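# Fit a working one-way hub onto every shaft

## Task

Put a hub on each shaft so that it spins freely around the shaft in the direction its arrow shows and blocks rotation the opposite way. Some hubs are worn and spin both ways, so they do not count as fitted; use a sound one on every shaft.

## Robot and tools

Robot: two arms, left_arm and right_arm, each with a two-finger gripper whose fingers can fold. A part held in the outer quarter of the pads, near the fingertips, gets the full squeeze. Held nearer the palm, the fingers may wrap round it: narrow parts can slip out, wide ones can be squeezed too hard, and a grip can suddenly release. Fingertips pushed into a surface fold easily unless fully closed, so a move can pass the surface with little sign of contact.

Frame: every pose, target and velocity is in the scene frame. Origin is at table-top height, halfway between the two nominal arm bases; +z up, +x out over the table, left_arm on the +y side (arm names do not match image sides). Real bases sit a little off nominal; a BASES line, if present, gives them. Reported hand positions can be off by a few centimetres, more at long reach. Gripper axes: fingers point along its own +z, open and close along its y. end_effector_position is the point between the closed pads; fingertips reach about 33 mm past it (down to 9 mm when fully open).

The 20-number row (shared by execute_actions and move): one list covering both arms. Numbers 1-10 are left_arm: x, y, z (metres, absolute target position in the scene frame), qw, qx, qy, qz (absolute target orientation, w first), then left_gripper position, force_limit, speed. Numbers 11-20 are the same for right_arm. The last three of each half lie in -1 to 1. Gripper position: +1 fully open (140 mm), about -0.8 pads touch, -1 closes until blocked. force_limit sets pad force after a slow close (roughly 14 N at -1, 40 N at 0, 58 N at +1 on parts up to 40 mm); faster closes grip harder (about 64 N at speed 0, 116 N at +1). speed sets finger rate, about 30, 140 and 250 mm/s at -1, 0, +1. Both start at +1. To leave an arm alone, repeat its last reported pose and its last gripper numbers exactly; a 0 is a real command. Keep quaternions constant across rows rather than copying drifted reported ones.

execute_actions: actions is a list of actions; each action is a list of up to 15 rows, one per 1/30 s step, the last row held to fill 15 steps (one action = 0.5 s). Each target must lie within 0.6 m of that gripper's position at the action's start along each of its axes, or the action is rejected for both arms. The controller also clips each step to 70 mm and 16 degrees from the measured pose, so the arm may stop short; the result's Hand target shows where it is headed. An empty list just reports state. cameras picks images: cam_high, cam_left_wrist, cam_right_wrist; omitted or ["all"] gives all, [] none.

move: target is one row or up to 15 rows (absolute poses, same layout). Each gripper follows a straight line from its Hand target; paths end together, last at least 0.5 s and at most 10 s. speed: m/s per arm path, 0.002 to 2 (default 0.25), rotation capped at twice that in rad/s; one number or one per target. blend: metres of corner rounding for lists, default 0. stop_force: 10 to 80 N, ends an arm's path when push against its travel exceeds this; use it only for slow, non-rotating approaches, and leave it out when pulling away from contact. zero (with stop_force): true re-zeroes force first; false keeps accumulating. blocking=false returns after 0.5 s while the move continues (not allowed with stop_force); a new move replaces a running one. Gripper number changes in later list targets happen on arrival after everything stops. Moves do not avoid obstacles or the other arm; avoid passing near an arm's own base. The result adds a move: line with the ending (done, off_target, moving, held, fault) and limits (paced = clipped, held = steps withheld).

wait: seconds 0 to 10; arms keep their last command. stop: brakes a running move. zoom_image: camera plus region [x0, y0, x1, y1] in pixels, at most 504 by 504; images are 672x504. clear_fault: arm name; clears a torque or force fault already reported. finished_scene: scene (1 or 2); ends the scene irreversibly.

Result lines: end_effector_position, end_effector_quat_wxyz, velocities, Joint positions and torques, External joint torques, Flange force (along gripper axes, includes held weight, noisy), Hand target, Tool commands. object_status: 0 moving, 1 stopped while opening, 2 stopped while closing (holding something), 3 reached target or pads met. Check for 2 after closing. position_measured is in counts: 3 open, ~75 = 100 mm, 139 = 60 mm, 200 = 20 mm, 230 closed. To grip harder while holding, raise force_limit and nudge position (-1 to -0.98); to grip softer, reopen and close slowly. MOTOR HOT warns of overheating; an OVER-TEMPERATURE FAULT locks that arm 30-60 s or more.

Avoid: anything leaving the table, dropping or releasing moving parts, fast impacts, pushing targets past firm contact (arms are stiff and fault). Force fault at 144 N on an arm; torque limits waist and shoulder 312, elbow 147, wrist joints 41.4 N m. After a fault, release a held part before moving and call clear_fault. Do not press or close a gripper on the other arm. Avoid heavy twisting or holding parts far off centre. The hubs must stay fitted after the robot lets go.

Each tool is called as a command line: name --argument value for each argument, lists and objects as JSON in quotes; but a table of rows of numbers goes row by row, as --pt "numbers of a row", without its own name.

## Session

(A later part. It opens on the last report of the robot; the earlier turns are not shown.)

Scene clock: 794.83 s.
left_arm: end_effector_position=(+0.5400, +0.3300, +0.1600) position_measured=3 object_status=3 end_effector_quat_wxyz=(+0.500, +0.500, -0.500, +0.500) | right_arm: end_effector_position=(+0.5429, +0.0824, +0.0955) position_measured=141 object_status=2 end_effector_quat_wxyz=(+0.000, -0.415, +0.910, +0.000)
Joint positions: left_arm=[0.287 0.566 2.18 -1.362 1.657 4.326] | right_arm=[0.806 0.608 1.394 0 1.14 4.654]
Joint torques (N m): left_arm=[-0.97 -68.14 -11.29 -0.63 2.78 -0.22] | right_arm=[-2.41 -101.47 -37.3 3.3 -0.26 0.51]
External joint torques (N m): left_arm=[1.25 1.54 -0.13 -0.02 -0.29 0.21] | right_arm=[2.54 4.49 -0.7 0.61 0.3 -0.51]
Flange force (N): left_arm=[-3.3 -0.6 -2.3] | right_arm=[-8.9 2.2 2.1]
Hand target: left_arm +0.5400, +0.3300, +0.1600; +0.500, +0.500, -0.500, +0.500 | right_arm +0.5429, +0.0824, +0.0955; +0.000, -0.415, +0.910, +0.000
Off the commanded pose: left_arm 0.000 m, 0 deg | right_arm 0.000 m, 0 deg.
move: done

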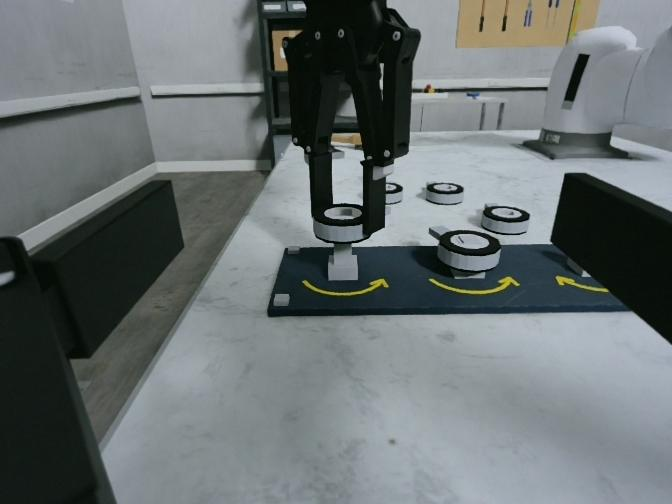

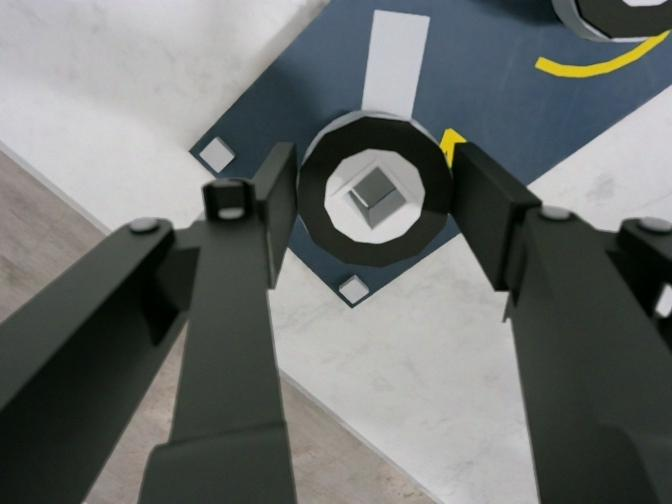

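move --target '[0.54,0.33,0.16,0.5,0.5,-0.5,0.5,1,1,1,0.543,0.0826,0.07,0,0.4147,-0.9100,0,-0.98,1,-1]' --speed 0.006 --stop_force 10 --cameras '["cam_left_wrist","cam_right_wrist"]'

zoom_image --camera "cam_left_wrist" --region '[300, 180, 400, 280]'

Scene clock: 820.77 s.
left_arm: end_effector_position=(+0.5400, +0.3300, +0.1600) position_measured=3 object_status=3 end_effector_quat_wxyz=(+0.500, +0.500, -0.500, +0.500) | right_arm: end_effector_position=(+0.5430, +0.0825, +0.0876) position_measured=141 object_status=2 end_effector_quat_wxyz=(+0.000, -0.415, +0.910, +0.000)
Joint positions: left_arm=[0.287 0.566 2.18 -1.362 1.657 4.326] | right_arm=[0.806 0.613 1.4 0 1.128 4.654]
Joint torques (N m): left_arm=[-1.41 -67.7 -11.48 -0.72 2.77 -0.22] | right_arm=[-2.91 -85.94 -30.13 3.24 -1.98 0.57]
External joint torques (N m): left_arm=[1.7 1.35 0.04 0.08 -0.29 0.21] | right_arm=[3.46 -11.43 -7.73 0.67 2.02 -0.57]
Flange force (N): left_arm=[-3.0 0.1 -3.2] | right_arm=[-4.9 3.3 -17.1]
Hand target: left_arm +0.5400, +0.3300, +0.1600; +0.500, +0.500, -0.500, +0.500 | right_arm +0.5430, +0.0825, +0.0876; +0.000, -0.415, +0.910, +0.000
Off the commanded pose: left_arm 0.000 m, 0 deg | right_arm 0.018 m, 0 deg.
move: contact (right_arm)

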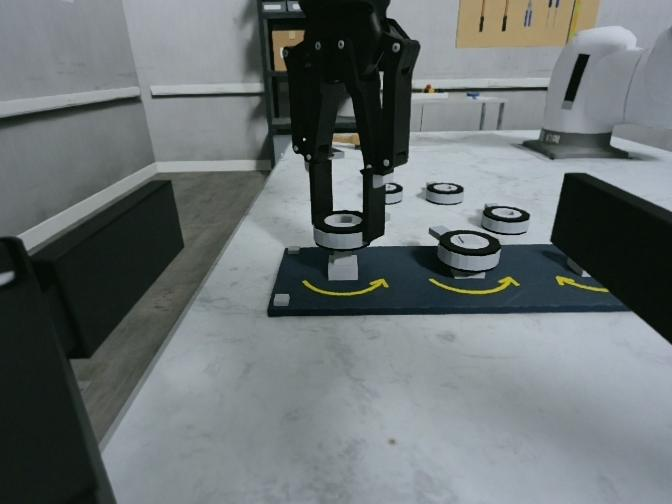

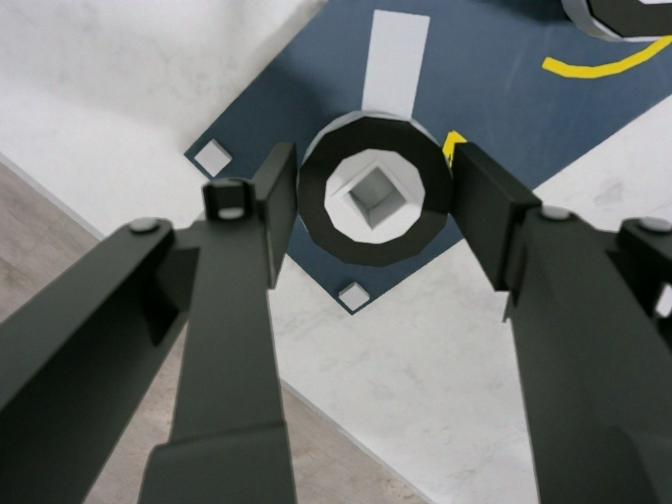

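Scaled by 5.040 from the camera's image (finer frame: 960x720).

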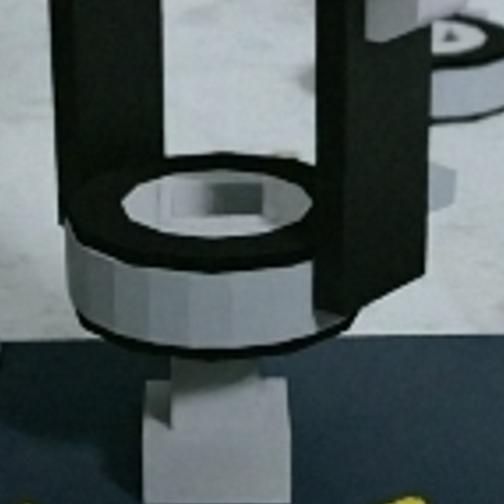

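zoom_image --camera "cam_right_wrist" --region '[290, 100, 450, 300]'

Scaled by 2.520 from the camera's image (finer frame: 960x720).

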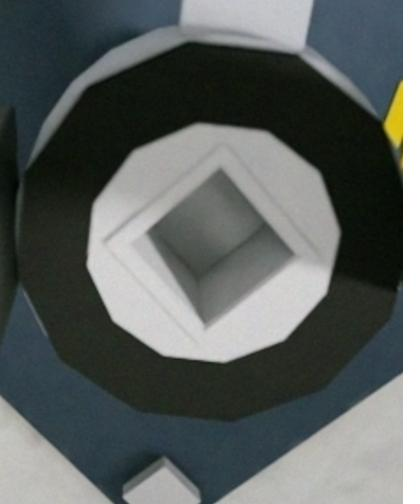

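move --target '[0.54,0.33,0.16,0.5,0.5,-0.5,0.5,1,1,1,0.543,0.0826,0.055,0,0.4147,-0.9100,0,-0.98,1,-1]' --speed 0.006 --stop_force 16 --cameras '["cam_left_wrist","cam_right_wrist"]'

zoom_image --camera "cam_right_wrist" --region '[290, 100, 450, 300]'

zoom_image --camera "cam_left_wrist" --region '[300, 180, 400, 280]'

Scene clock: 836.63 s.
left_arm: end_effector_position=(+0.5400, +0.3300, +0.1600) position_measured=3 object_status=3 end_effector_quat_wxyz=(+0.500, +0.500, -0.500, +0.500) | right_arm: end_effector_position=(+0.5430, +0.0825, +0.0863) position_measured=141 object_status=2 end_effector_quat_wxyz=(+0.000, -0.415, +0.910, +0.000)
Joint positions: left_arm=[0.287 0.566 2.18 -1.362 1.657 4.326] | right_arm=[0.806 0.614 1.401 0 1.126 4.654]
Joint torques (N m): left_arm=[-1.78 -67.47 -11.5 -0.77 2.79 -0.29] | right_arm=[2.61 -72.02 -21.94 5.06 -1.86 0.54]
External joint torques (N m): left_arm=[2.01 1.6 0.08 0.13 -0.32 0.29] | right_arm=[-1.89 -25.39 -15.84 -1.16 1.89 -0.54]
Flange force (N): left_arm=[-3.6 0.2 -3.8] | right_arm=[-4.3 -2.9 -33.0]
Hand target: left_arm +0.5400, +0.3300, +0.1600; +0.500, +0.500, -0.500, +0.500 | right_arm +0.5430, +0.0825, +0.0863; +0.000, -0.415, +0.910, +0.000
Off the commanded pose: left_arm 0.000 m, 0 deg | right_arm 0.031 m, 0 deg.
move: contact (right_arm)

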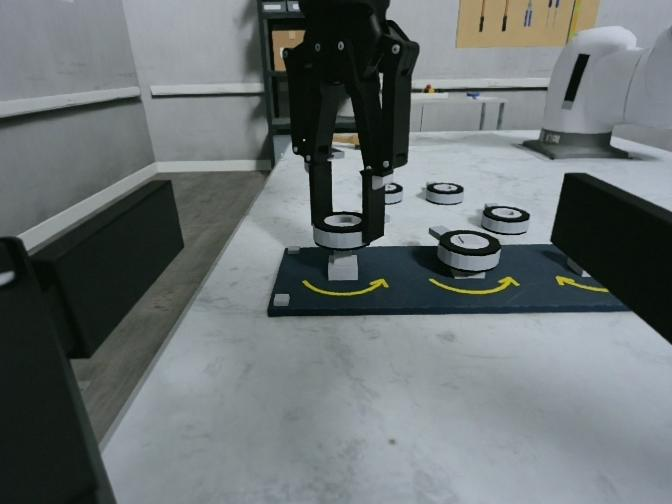

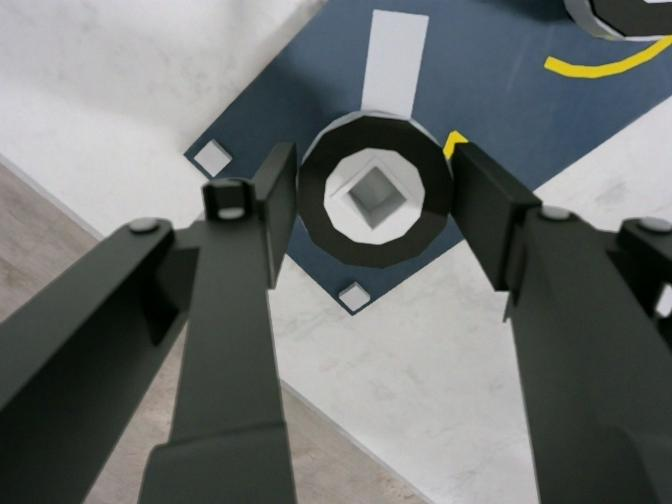

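Scaled by 2.520 from the camera's image (finer frame: 960x720).

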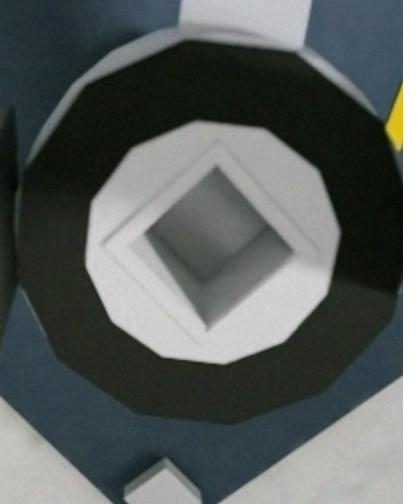

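Scaled by 5.040 from the camera's image (finer frame: 960x720).

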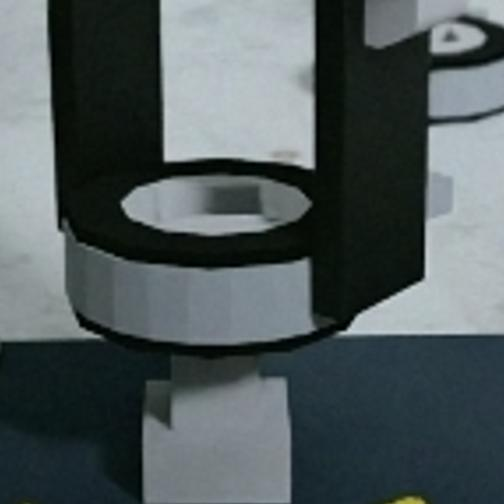

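move --target '[0.54,0.33,0.16,0.5,0.5,-0.5,0.5,1,1,1,0.543,0.0826,0.0895,0,0.4147,-0.9100,0,-0.98,1,-1]' --speed 0.02 --cameras '["cam_left_wrist","cam_right_wrist"]'

zoom_image --camera "cam_right_wrist" --region '[325, 145, 425, 245]'

Scene clock: 874.37 s.
left_arm: end_effector_position=(+0.5400, +0.3300, +0.1600) position_measured=3 object_status=3 end_effector_quat_wxyz=(+0.500, +0.500, -0.500, +0.500) | right_arm: end_effector_position=(+0.5431, +0.0826, +0.0895) position_measured=141 object_status=2 end_effector_quat_wxyz=(+0.000, -0.415, +0.910, +0.000)
Joint positions: left_arm=[0.287 0.566 2.18 -1.362 1.657 4.326] | right_arm=[0.806 0.612 1.398 0 1.131 4.654]
Joint torques (N m): left_arm=[-1.62 -68.49 -11.6 -0.75 2.87 -0.23] | right_arm=[-2.69 -102.05 -36.53 3.39 0.12 0.48]
External joint torques (N m): left_arm=[1.97 1.99 0.16 0.1 -0.38 0.23] | right_arm=[3.13 4.77 -1.34 0.51 -0.09 -0.48]
Flange force (N): left_arm=[-4.2 0.0 -3.7] | right_arm=[-10.5 2.9 2.4]
Hand target: left_arm +0.5400, +0.3300, +0.1600; +0.500, +0.500, -0.500, +0.500 | right_arm +0.5430, +0.0826, +0.0895; +0.000, -0.415, +0.910, +0.000
Off the commanded pose: left_arm 0.000 m, 0 deg | right_arm 0.000 m, 0 deg.
move: done

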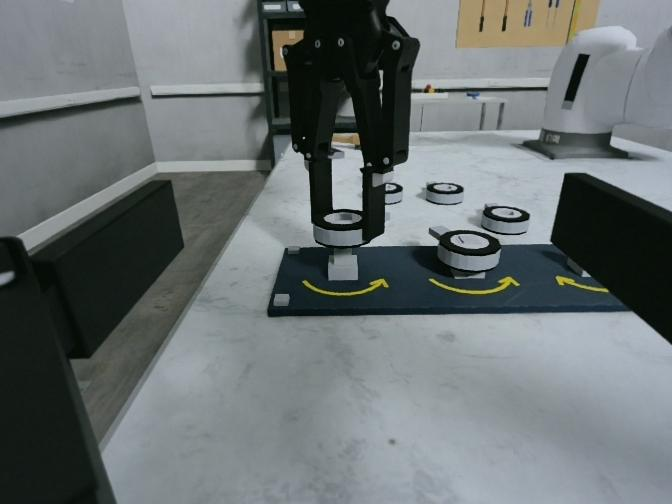

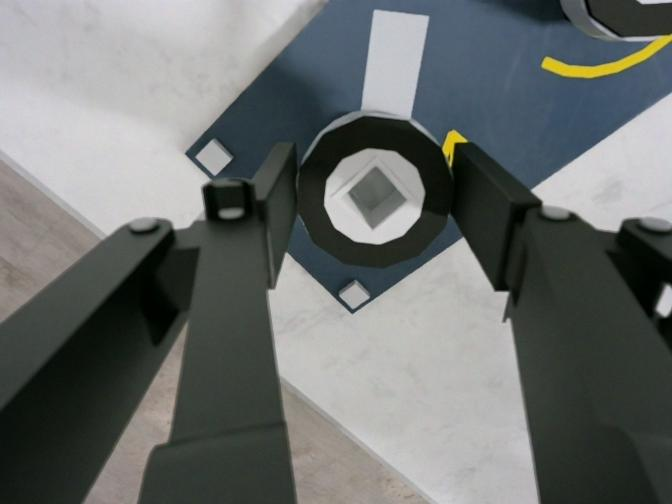

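Scaled by 5.040 from the camera's image (finer frame: 960x720).

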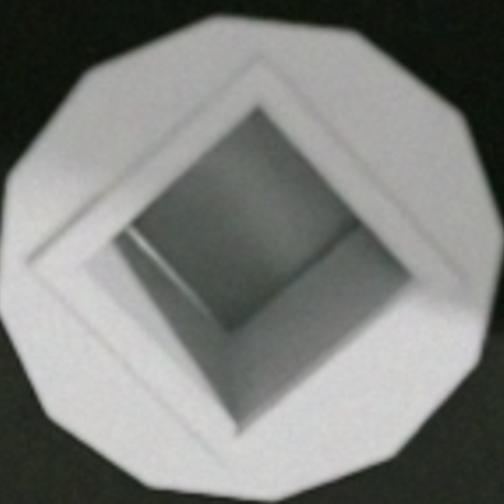

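move --pt "0.54 0.33 0.16 0.5 0.5 -0.5 0.5 1 1 1 0.543 0.0826 0.0945 0 0.4147 -0.9100 0 -0.98 1 -1" --pt "0.54 0.33 0.16 0.5 0.5 -0.5 0.5 1 1 1 0.5436 0.0836 0.0895 0 0.4147 -0.9100 0 -0.98 1 -1" --speed 0.02 --cameras '["cam_left_wrist","cam_right_wrist"]'

zoom_image --camera "cam_right_wrist" --region '[325, 145, 425, 245]'

zoom_image --camera "cam_left_wrist" --region '[300, 180, 400, 280]'

Scene clock: 887.23 s.
left_arm: end_effector_position=(+0.5400, +0.3300, +0.1600) position_measured=3 object_status=3 end_effector_quat_wxyz=(+0.500, +0.500, -0.500, +0.500) | right_arm: end_effector_position=(+0.5436, +0.0836, +0.0896) position_measured=141 object_status=2 end_effector_quat_wxyz=(+0.000, -0.415, +0.910, +0.000)
Joint positions: left_arm=[0.287 0.566 2.18 -1.362 1.657 4.326] | right_arm=[0.806 0.614 1.395 0 1.133 4.654]
Joint torques (N m): left_arm=[-1.51 -68.24 -11.65 -0.73 2.81 -0.27] | right_arm=[-2.58 -103.63 -36.91 3.28 -0.48 0.47]
External joint torques (N m): left_arm=[1.77 1.94 0.22 0.08 -0.34 0.27] | right_arm=[3.01 5.91 -1.12 0.65 0.51 -0.47]
Flange force (N): left_arm=[-4.2 0.1 -3.3] | right_arm=[-12.3 2.7 2.5]
Hand target: left_arm +0.5400, +0.3300, +0.1600; +0.500, +0.500, -0.500, +0.500 | right_arm +0.5436, +0.0836, +0.0895; +0.000, -0.415, +0.910, +0.000
Off the commanded pose: left_arm 0.000 m, 0 deg | right_arm 0.000 m, 0 deg.
move: done

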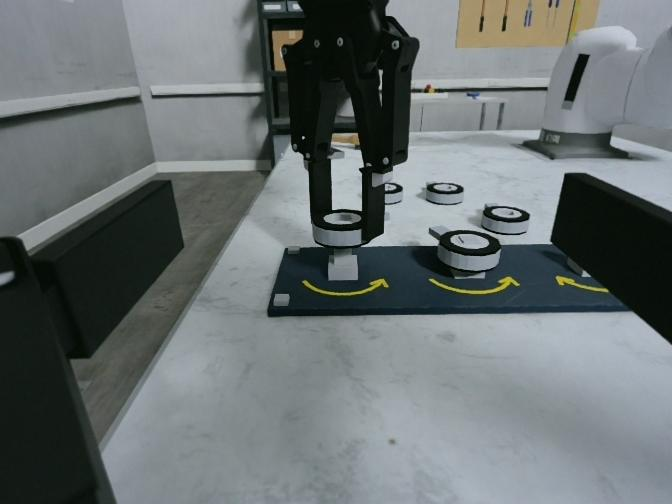

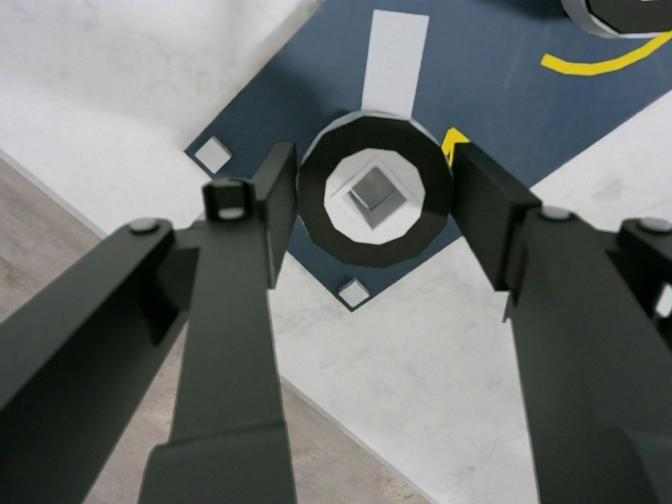

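Scaled by 5.040 from the camera's image (finer frame: 960x720).

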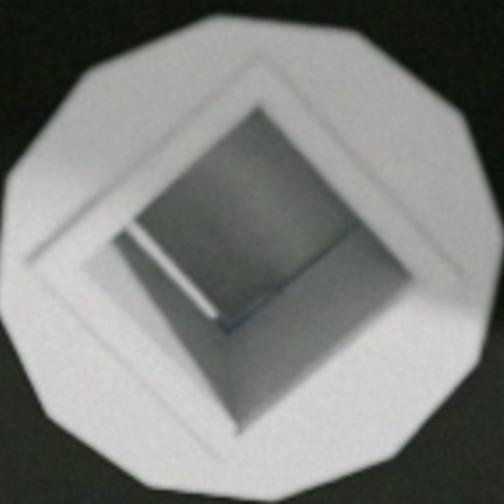

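Scaled by 5.040 from the camera's image (finer frame: 960x720).

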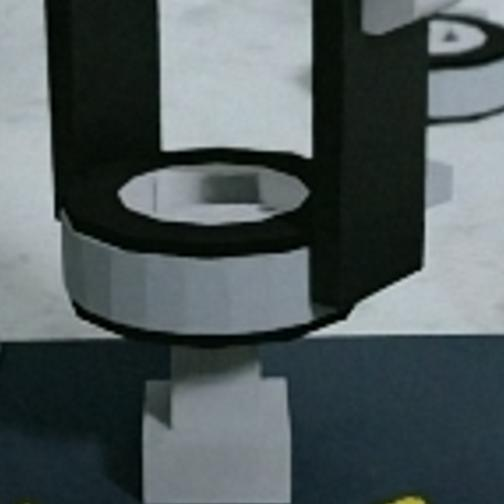

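zoom_image --camera "cam_right_wrist" --region '[345, 165, 405, 225]'

Scaled by 8.400 from the camera's image (finer frame: 960x720).

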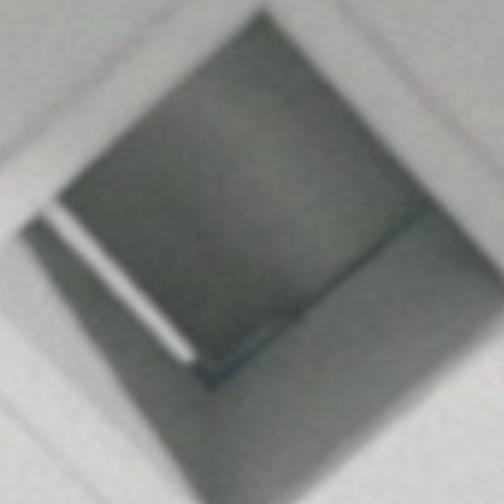

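move --pt "0.54 0.33 0.16 0.5 0.5 -0.5 0.5 1 1 1 0.5436 0.0841 0.0945 0 0.3907 -0.9205 0 -0.98 1 -1" --pt "0.54 0.33 0.16 0.5 0.5 -0.5 0.5 1 1 1 0.5436 0.0841 0.0895 0 0.3907 -0.9205 0 -0.98 1 -1" --speed 0.02 --cameras '["cam_left_wrist","cam_right_wrist"]'

zoom_image --camera "cam_right_wrist" --region '[345, 165, 405, 225]'

zoom_image --camera "cam_left_wrist" --region '[300, 180, 400, 280]'

Scene clock: 926.53 s.
left_arm: end_effector_position=(+0.5400, +0.3300, +0.1600) position_measured=3 object_status=3 end_effector_quat_wxyz=(+0.500, +0.500, -0.500, +0.500) | right_arm: end_effector_position=(+0.5436, +0.0841, +0.0896) position_measured=141 object_status=2 end_effector_quat_wxyz=(+0.000, -0.391, +0.921, +0.000)
Joint positions: left_arm=[0.287 0.566 2.18 -1.362 1.657 4.326] | right_arm=[0.807 0.614 1.394 0 1.133 4.707]
Joint torques (N m): left_arm=[-0.84 -68.07 -11.65 -0.79 2.83 -0.29] | right_arm=[-2.8 -101.77 -35.82 3.29 -0.23 0.49]
External joint torques (N m): left_arm=[1.12 1.6 0.2 0.14 -0.35 0.29] | right_arm=[3.47 4.31 -2.08 0.63 0.27 -0.49]
Flange force (N): left_arm=[-3.6 0.1 -2.1] | right_arm=[-12.0 3.9 1.0]
Hand target: left_arm +0.5400, +0.3300, +0.1600; +0.500, +0.500, -0.500, +0.500 | right_arm +0.5436, +0.0841, +0.0895; +0.000, -0.391, +0.921, +0.000
Off the commanded pose: left_arm 0.000 m, 0 deg | right_arm 0.000 m, 0 deg.
move: done

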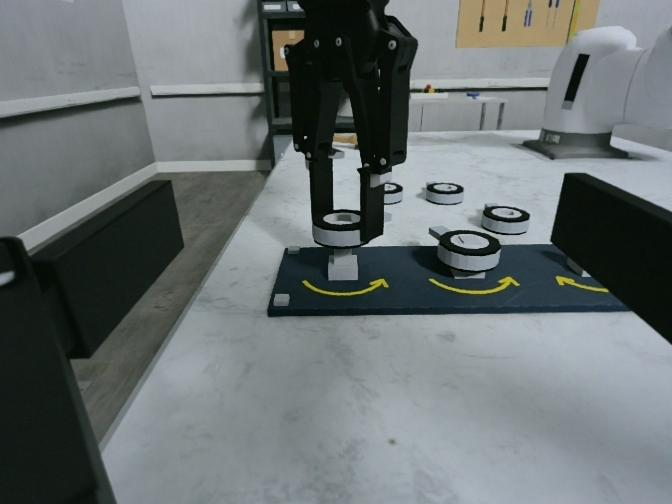

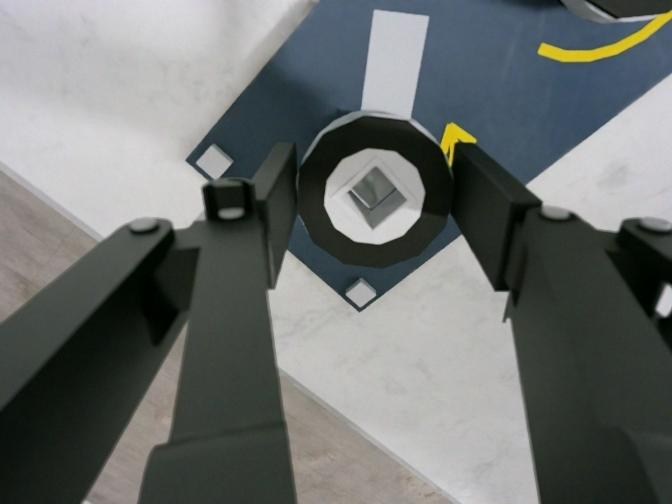

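Scaled by 8.400 from the camera's image (finer frame: 960x720).

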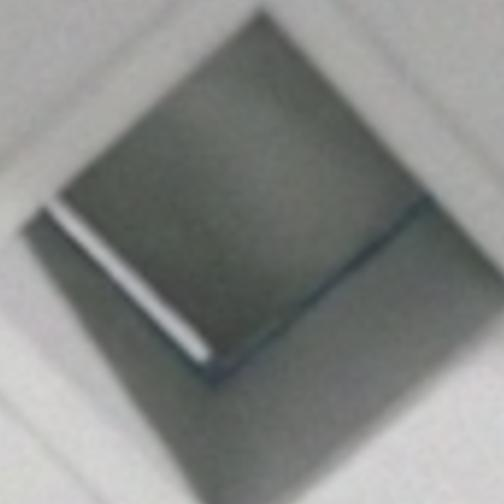

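Scaled by 5.040 from the camera's image (finer frame: 960x720).

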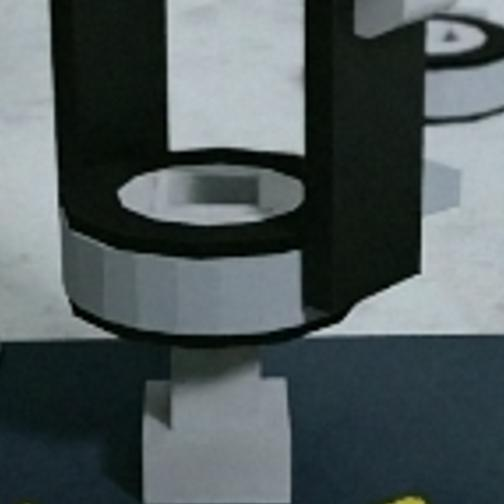

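move --pt "0.54 0.33 0.16 0.5 0.5 -0.5 0.5 1 1 1 0.5435 0.0844 0.0905 0 0.3907 -0.9205 0 -0.98 1 -1" --pt "0.54 0.33 0.16 0.5 0.5 -0.5 0.5 1 1 1 0.5435 0.0844 0.07 0 0.3907 -0.9205 0 -0.98 1 -1" --speed 0.006 --stop_force 10 --cameras '["cam_left_wrist","cam_right_wrist"]'

zoom_image --camera "cam_right_wrist" --region '[345, 165, 405, 225]'

zoom_image --camera "cam_left_wrist" --region '[300, 180, 400, 280]'

Scene clock: 943.07 s.
left_arm: end_effector_position=(+0.5400, +0.3300, +0.1600) position_measured=3 object_status=3 end_effector_quat_wxyz=(+0.500, +0.500, -0.500, +0.500) | right_arm: end_effector_position=(+0.5435, +0.0845, +0.0792) position_measured=141 object_status=2 end_effector_quat_wxyz=(+0.000, -0.391, +0.921, +0.000)
Joint positions: left_arm=[0.287 0.566 2.18 -1.362 1.657 4.326] | right_arm=[0.807 0.622 1.402 0 1.118 4.707]
Joint torques (N m): left_arm=[-1.4 -68.24 -11.79 -0.76 2.82 -0.24] | right_arm=[-8.31 -91.05 -26.03 1.13 2.39 0.63]
External joint torques (N m): left_arm=[1.65 1.6 0.29 0.11 -0.33 0.24] | right_arm=[8.68 -6.79 -11.63 2.75 -2.36 -0.63]
Flange force (N): left_arm=[-3.5 0.4 -3.0] | right_arm=[-17.0 9.9 -10.2]
Hand target: left_arm +0.5400, +0.3300, +0.1600; +0.500, +0.500, -0.500, +0.500 | right_arm +0.5435, +0.0845, +0.0792; +0.000, -0.391, +0.921, +0.000
Off the commanded pose: left_arm 0.000 m, 0 deg | right_arm 0.009 m, 0 deg.
move: contact (right_arm); path passed 1 of 2 targets

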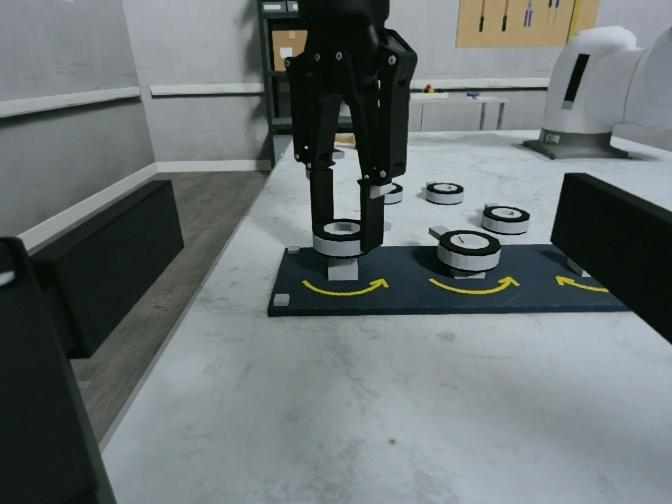

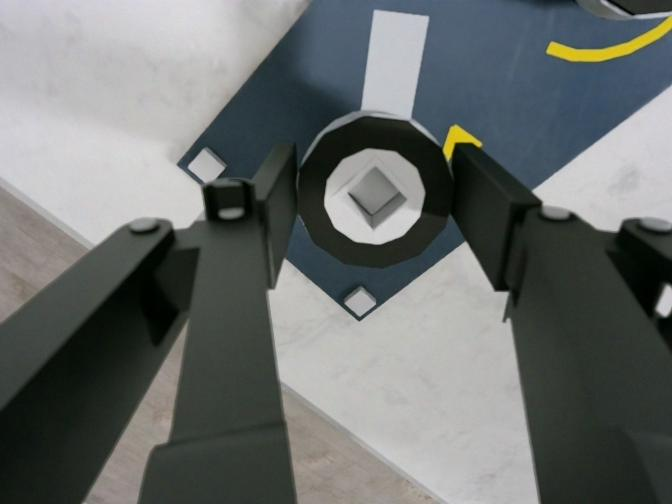

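Scaled by 8.400 from the camera's image (finer frame: 960x720).

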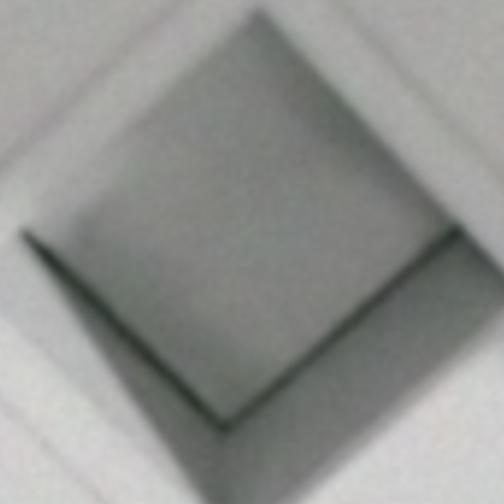

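Scaled by 5.040 from the camera's image (finer frame: 960x720).

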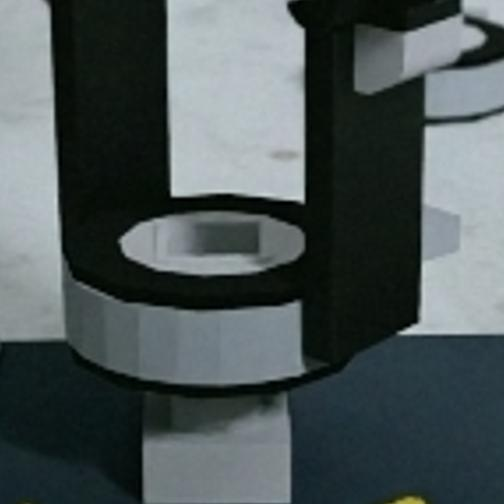

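move --pt "0.54 0.33 0.16 0.5 0.5 -0.5 0.5 1 1 1 0.5434 0.0851 0.0792 0 0.3907 -0.9205 0 -0.98 1 -1" --pt "0.54 0.33 0.16 0.5 0.5 -0.5 0.5 1 1 1 0.5434 0.0851 0.055 0 0.3907 -0.9205 0 -0.98 1 -1" --speed 0.006 --stop_force 12 --cameras '["cam_left_wrist","cam_right_wrist"]'

zoom_image --camera "cam_right_wrist" --region '[345, 165, 405, 225]'

zoom_image --camera "cam_left_wrist" --region '[300, 180, 400, 280]'

Scene clock: 957.23 s.
left_arm: end_effector_position=(+0.5400, +0.3300, +0.1600) position_measured=3 object_status=3 end_effector_quat_wxyz=(+0.500, +0.500, -0.500, +0.500) | right_arm: end_effector_position=(+0.5434, +0.0851, +0.0673) position_measured=141 object_status=2 end_effector_quat_wxyz=(+0.000, -0.391, +0.921, +0.000)
Joint positions: left_arm=[0.287 0.566 2.18 -1.362 1.657 4.326] | right_arm=[0.808 0.631 1.41 0 1.101 4.708]
Joint torques (N m): left_arm=[-1.25 -67.74 -11.64 -0.7 2.84 -0.25] | right_arm=[-2.67 -82.05 -24.29 4.02 -0.2 0.49]
External joint torques (N m): left_arm=[1.49 1.28 0.18 0.05 -0.36 0.25] | right_arm=[2.64 -16.09 -12.99 -0.19 0.24 -0.49]
Flange force (N): left_arm=[-2.9 0.3 -2.6] | right_arm=[-9.6 2.8 -21.6]
Hand target: left_arm +0.5400, +0.3300, +0.1600; +0.500, +0.500, -0.500, +0.500 | right_arm +0.5434, +0.0851, +0.0674; +0.000, -0.391, +0.921, +0.000
Off the commanded pose: left_arm 0.000 m, 0 deg | right_arm 0.012 m, 0 deg.
move: contact (right_arm); path passed 1 of 2 targets

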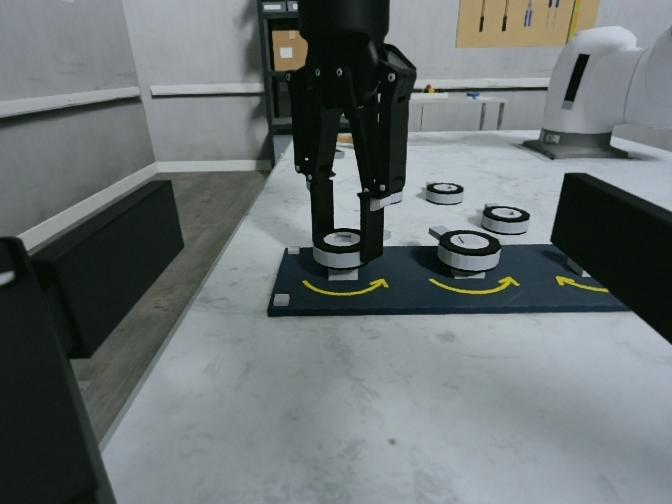

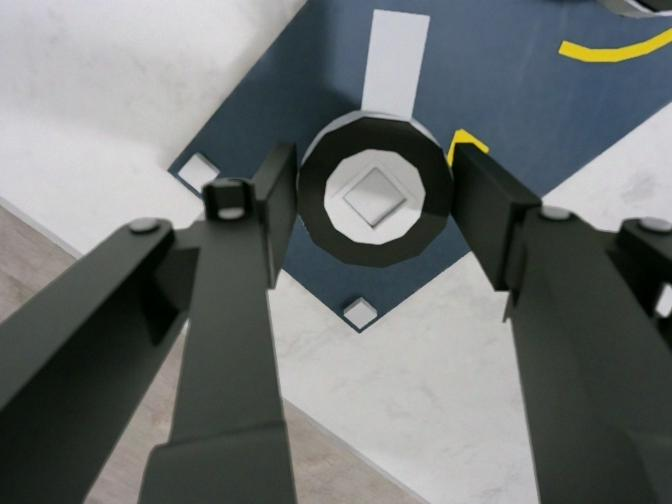

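Scaled by 8.400 from the camera's image (finer frame: 960x720).

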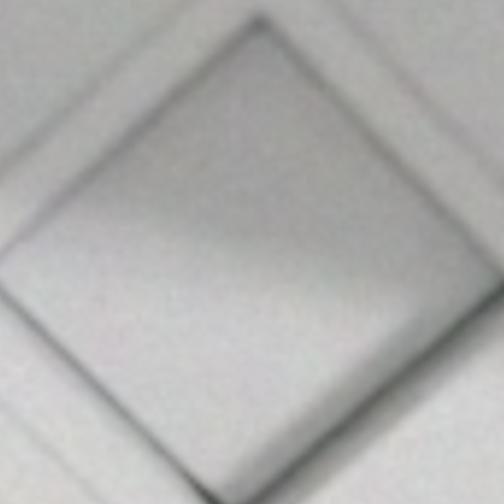

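Scaled by 5.040 from the camera's image (finer frame: 960x720).

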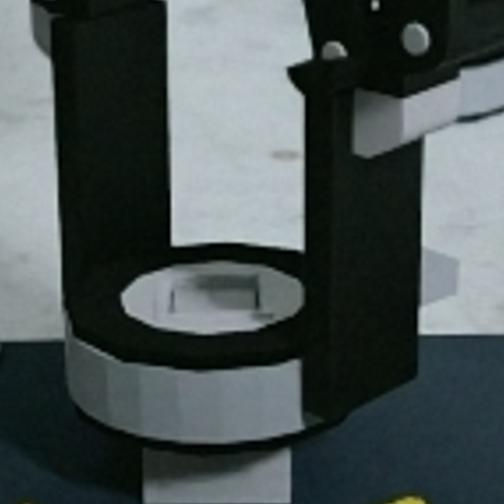

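move --target '[0.54,0.33,0.16,0.5,0.5,-0.5,0.5,1,1,1,0.5434,0.0851,0.052,0,0.3907,-0.9205,0,-0.98,1,-1]' --speed 0.006 --stop_force 16 --cameras '["cam_left_wrist","cam_right_wrist"]'

zoom_image --camera "cam_left_wrist" --region '[300, 180, 400, 280]'

Scene clock: 966.33 s.
left_arm: end_effector_position=(+0.5400, +0.3300, +0.1600) position_measured=3 object_status=3 end_effector_quat_wxyz=(+0.500, +0.500, -0.500, +0.500) | right_arm: end_effector_position=(+0.5434, +0.0851, +0.0618) position_measured=141 object_status=2 end_effector_quat_wxyz=(+0.000, -0.391, +0.921, +0.000)
Joint positions: left_arm=[0.287 0.566 2.18 -1.362 1.657 4.326] | right_arm=[0.808 0.635 1.413 0 1.093 4.708]
Joint torques (N m): left_arm=[-1.37 -67.57 -11.53 -0.74 2.7 -0.23] | right_arm=[-4.95 -63.35 -16.18 2.6 -2.18 0.57]
External joint torques (N m): left_arm=[1.61 1.36 0.1 0.09 -0.22 0.23] | right_arm=[5.26 -35.08 -20.98 1.22 2.21 -0.57]
Flange force (N): left_arm=[-3.0 0.2 -3.0] | right_arm=[-4.5 5.6 -44.4]
Hand target: left_arm +0.5400, +0.3300, +0.1600; +0.500, +0.500, -0.500, +0.500 | right_arm +0.5434, +0.0851, +0.0618; +0.000, -0.391, +0.921, +0.000
Off the commanded pose: left_arm 0.000 m, 0 deg | right_arm 0.010 m, 0 deg.
move: contact (right_arm)

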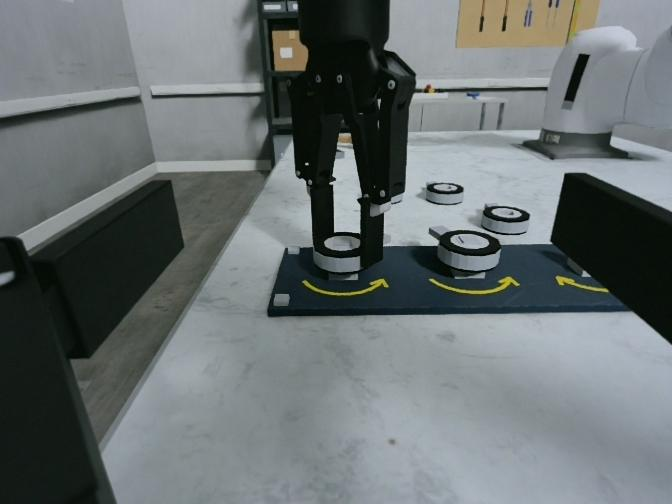

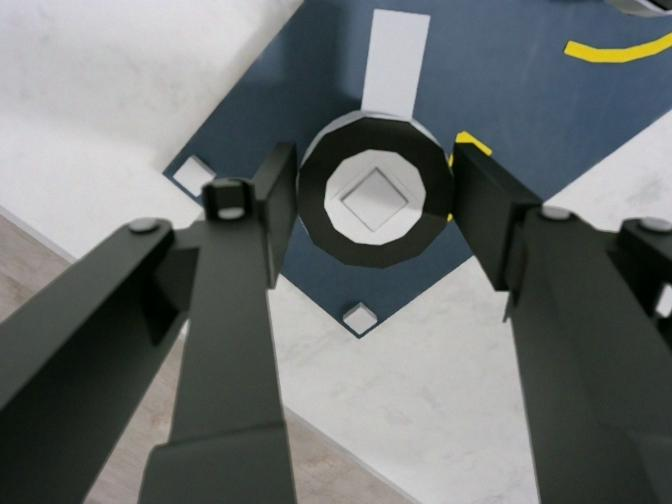

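Scaled by 5.040 from the camera's image (finer frame: 960x720).

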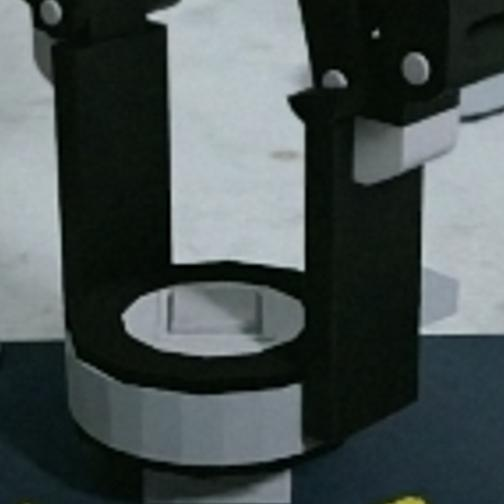

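move --pt "0.54 0.33 0.16 0.5 0.5 -0.5 0.5 1 1 1 0.5434 0.0849 0.0640 0 0.3907 -0.9205 0 0.17 -1 -1" --pt "0.54 0.33 0.16 0.5 0.5 -0.5 0.5 1 1 1 0.5434 0.0849 0.0641 0 0.3907 -0.9205 0 -1 -1 -1" --speed 0.05 --cameras '["cam_right_wrist"]'

Scene clock: 975.30 s.
left_arm: end_effector_position=(+0.5400, +0.3300, +0.1600) position_measured=3 object_status=3 end_effector_quat_wxyz=(+0.500, +0.500, -0.500, +0.500) | right_arm: end_effector_position=(+0.5434, +0.0849, +0.0641) position_measured=138 object_status=2 end_effector_quat_wxyz=(+0.000, -0.391, +0.921, +0.000)
Joint positions: left_arm=[0.287 0.566 2.18 -1.362 1.657 4.326] | right_arm=[0.807 0.633 1.412 0 1.096 4.708]
Joint torques (N m): left_arm=[-1.41 -67.71 -11.6 -0.68 2.78 -0.18] | right_arm=[-4.19 -98.21 -33.76 2.8 -0.57 0.56]
External joint torques (N m): left_arm=[1.66 1.27 0.18 0.03 -0.31 0.18] | right_arm=[4.35 0.02 -3.43 1.03 0.6 -0.56]
Flange force (N): left_arm=[-2.8 0.3 -2.9] | right_arm=[-9.3 4.7 -3.3]
Hand target: left_arm +0.5400, +0.3300, +0.1600; +0.500, +0.500, -0.500, +0.500 | right_arm +0.5434, +0.0849, +0.0641; +0.000, -0.391, +0.921, +0.000
Off the commanded pose: left_arm 0.000 m, 0 deg | right_arm 0.000 m, 0 deg.
move: done

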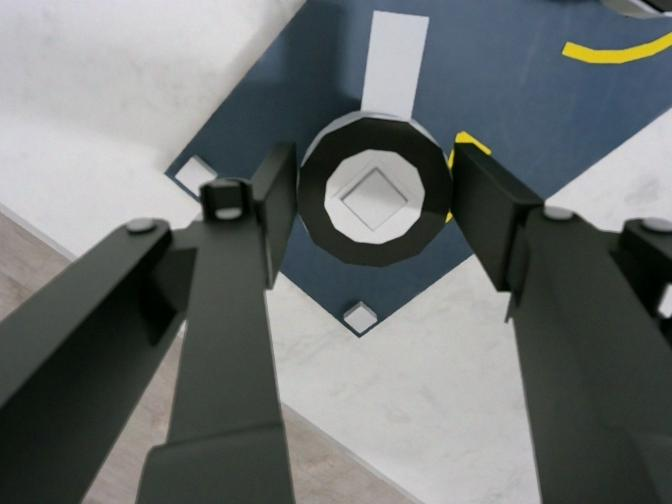

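move --target '[0.54,0.33,0.16,0.5,0.5,-0.5,0.5,1,1,1,0.5434,0.0849,0.0641,0,0.5807,-0.8141,0,-1,-1,-1]' --speed 0.1 --cameras '["cam_right_wrist"]'

Scene clock: 983.93 s.
left_arm: end_effector_position=(+0.5400, +0.3300, +0.1600) position_measured=3 object_status=3 end_effector_quat_wxyz=(+0.500, +0.500, -0.500, +0.500) | right_arm: end_effector_position=(+0.5434, +0.0850, +0.0641) position_measured=138 object_status=2 end_effector_quat_wxyz=(+0.000, -0.581, +0.814, +0.000)
Joint positions: left_arm=[0.287 0.566 2.18 -1.362 1.657 4.326] | right_arm=[0.807 0.633 1.412 0 1.096 4.271]
Joint torques (N m): left_arm=[-0.54 -68.11 -11.7 -0.77 2.84 -0.22] | right_arm=[42.4 -103.39 -23.95 18.62 7.77 -0.07]
External joint torques (N m): left_arm=[0.76 1.83 0.25 0.12 -0.36 0.22] | right_arm=[-41.76 5.02 -13.25 -14.8 -7.74 0.07]
Flange force (N): left_arm=[-3.9 -0.2 -1.5] | right_arm=[-9.3 -56.3 5.6]
Hand target: left_arm +0.5400, +0.3300, +0.1600; +0.500, +0.500, -0.500, +0.500 | right_arm +0.5434, +0.0849, +0.0641; +0.000, -0.581, +0.814, +0.000
Off the commanded pose: left_arm 0.000 m, 0 deg | right_arm 0.000 m, 0 deg.
move: done

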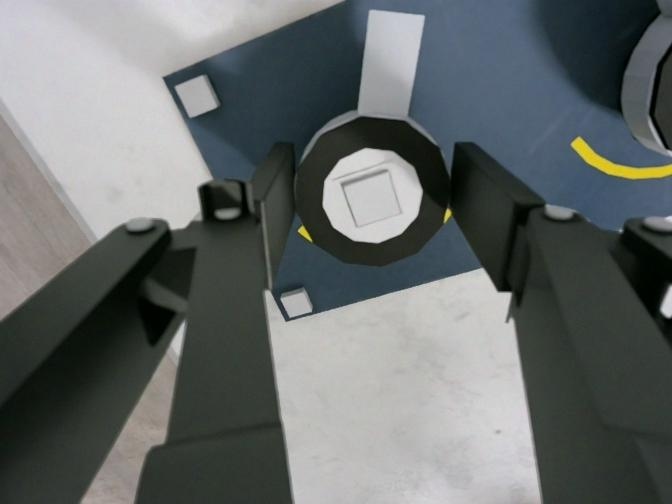

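move --pt "0.54 0.33 0.16 0.5 0.5 -0.5 0.5 1 1 1 0.5434 0.0849 0.0641 0 0.5807 -0.8141 0 0.17 -1 -1" --pt "0.54 0.33 0.16 0.5 0.5 -0.5 0.5 1 1 1 0.544 0.0855 0.0641 0 0.5807 -0.8141 0 0.17 -1 -1" --pt "0.54 0.33 0.16 0.5 0.5 -0.5 0.5 1 1 1 0.544 0.0855 0.0642 0 0.5807 -0.8141 0 -1 -1 -1" --speed 0.05 --cameras '["cam_right_wrist"]'

move --target '[0.54,0.33,0.16,0.5,0.5,-0.5,0.5,1,1,1,0.544,0.0855,0.0642,0,0.3907,-0.9205,0,-1,-1,-1]' --speed 0.1 --cameras '["cam_right_wrist"]'

Scene clock: 1008.70 s.
left_arm: end_effector_position=(+0.5400, +0.3300, +0.1600) position_measured=3 object_status=3 end_effector_quat_wxyz=(+0.500, +0.500, -0.500, +0.500) | right_arm: end_effector_position=(+0.5442, +0.0854, +0.0643) position_measured=135 object_status=0 end_effector_quat_wxyz=(+0.000, -0.581, +0.814, +0.000)
Joint positions: left_arm=[0.287 0.566 2.18 -1.362 1.657 4.326] | right_arm=[0.807 0.635 1.41 0 1.097 4.271]
Joint torques (N m): left_arm=[-1.47 -68.02 -11.56 -0.69 2.83 -0.31] | right_arm=[17.23 -91.51 -24.7 10.31 2.98 0.31]
External joint torques (N m): left_arm=[1.77 1.45 0.1 0.04 -0.35 0.31] | right_arm=[-16.6 -7.06 -12.55 -6.48 -2.95 -0.31]
Flange force (N): left_arm=[-3.3 0.2 -3.2] | right_arm=[-8.5 -24.8 -9.9]
Hand target: left_arm +0.5400, +0.3300, +0.1600; +0.500, +0.500, -0.500, +0.500 | right_arm +0.5440, +0.0855, +0.0642; +0.000, -0.581, +0.814, +0.000
Off the commanded pose: left_arm 0.000 m, 0 deg | right_arm 0.000 m, 0 deg.
move: done

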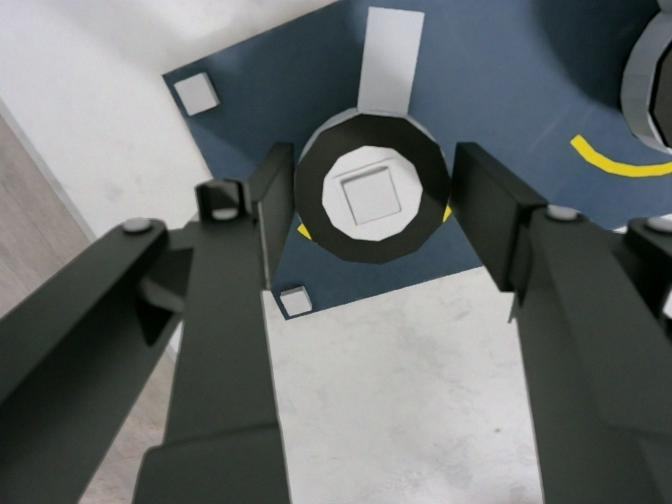

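Scene clock: 1011.30 s.
left_arm: end_effector_position=(+0.5400, +0.3300, +0.1600) position_measured=3 object_status=3 end_effector_quat_wxyz=(+0.500, +0.500, -0.500, +0.500) | right_arm: end_effector_position=(+0.5440, +0.0855, +0.0642) position_measured=137 object_status=2 end_effector_quat_wxyz=(+0.000, -0.391, +0.921, +0.000)
Joint positions: left_arm=[0.287 0.566 2.18 -1.362 1.657 4.326] | right_arm=[0.807 0.635 1.41 0 1.097 4.707]
Joint torques (N m): left_arm=[-1.45 -67.81 -11.62 -0.67 2.84 -0.26] | right_arm=[-5.94 -94.68 -30.33 2.13 0.46 0.31]
External joint torques (N m): left_arm=[1.74 1.36 0.21 0.02 -0.36 0.26] | right_arm=[6.49 -3.8 -6.91 1.72 -0.42 -0.31]
Flange force (N): left_arm=[-3.1 0.4 -3.0] | right_arm=[-11.5 7.5 -7.1]
Hand target: left_arm +0.5400, +0.3300, +0.1600; +0.500, +0.500, -0.500, +0.500 | right_arm +0.5440, +0.0855, +0.0642; +0.000, -0.391, +0.921, +0.000
Off the commanded pose: left_arm 0.000 m, 0 deg | right_arm 0.000 m, 0 deg.
move: done

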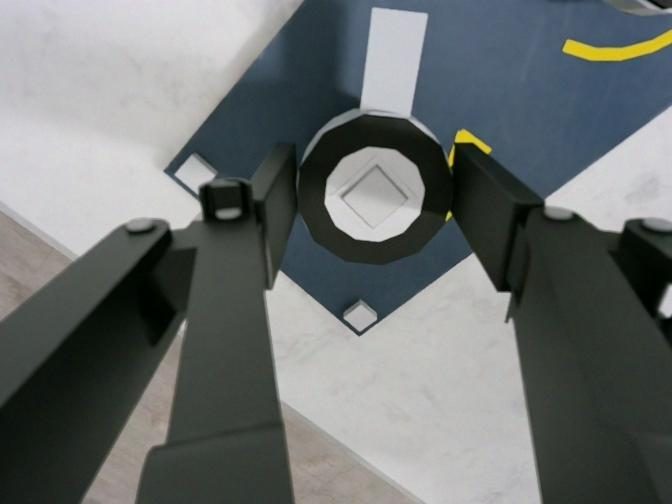

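move --target '[0.54,0.33,0.16,0.5,0.5,-0.5,0.5,1,1,1,0.544,0.0855,0.0642,0,0.2164,-0.9763,0,-1,-1,-1]' --speed 0.1 --cameras '["cam_right_wrist"]'

Scene clock: 1022.40 s.
left_arm: end_effector_position=(+0.5400, +0.3300, +0.1600) position_measured=3 object_status=3 end_effector_quat_wxyz=(+0.500, +0.500, -0.500, +0.500) | right_arm: end_effector_position=(+0.5441, +0.0855, +0.0642) position_measured=137 object_status=2 end_effector_quat_wxyz=(+0.000, -0.216, +0.976, +0.000)
Joint positions: left_arm=[0.287 0.566 2.18 -1.362 1.657 4.326] | right_arm=[0.807 0.635 1.41 0 1.097 5.074]
Joint torques (N m): left_arm=[-1.28 -68.04 -11.72 -0.68 2.83 -0.3] | right_arm=[-36.96 -96.89 -25.94 -9.05 4.16 0.66]
External joint torques (N m): left_arm=[1.49 2.05 0.34 0.03 -0.36 0.3] | right_arm=[37.16 -1.52 -11.25 12.89 -4.13 -0.66]
Flange force (N): left_arm=[-4.4 0.1 -2.6] | right_arm=[-5.2 48.0 -3.1]
Hand target: left_arm +0.5400, +0.3300, +0.1600; +0.500, +0.500, -0.500, +0.500 | right_arm +0.5440, +0.0855, +0.0642; +0.000, -0.216, +0.976, +0.000
Off the commanded pose: left_arm 0.000 m, 0 deg | right_arm 0.000 m, 0 deg.
move: done

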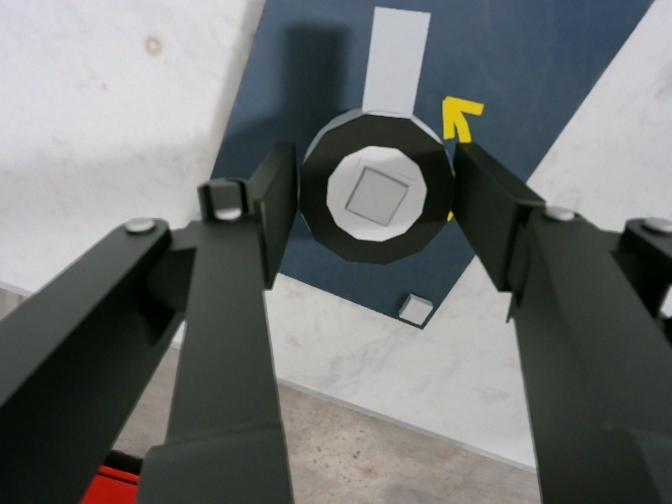

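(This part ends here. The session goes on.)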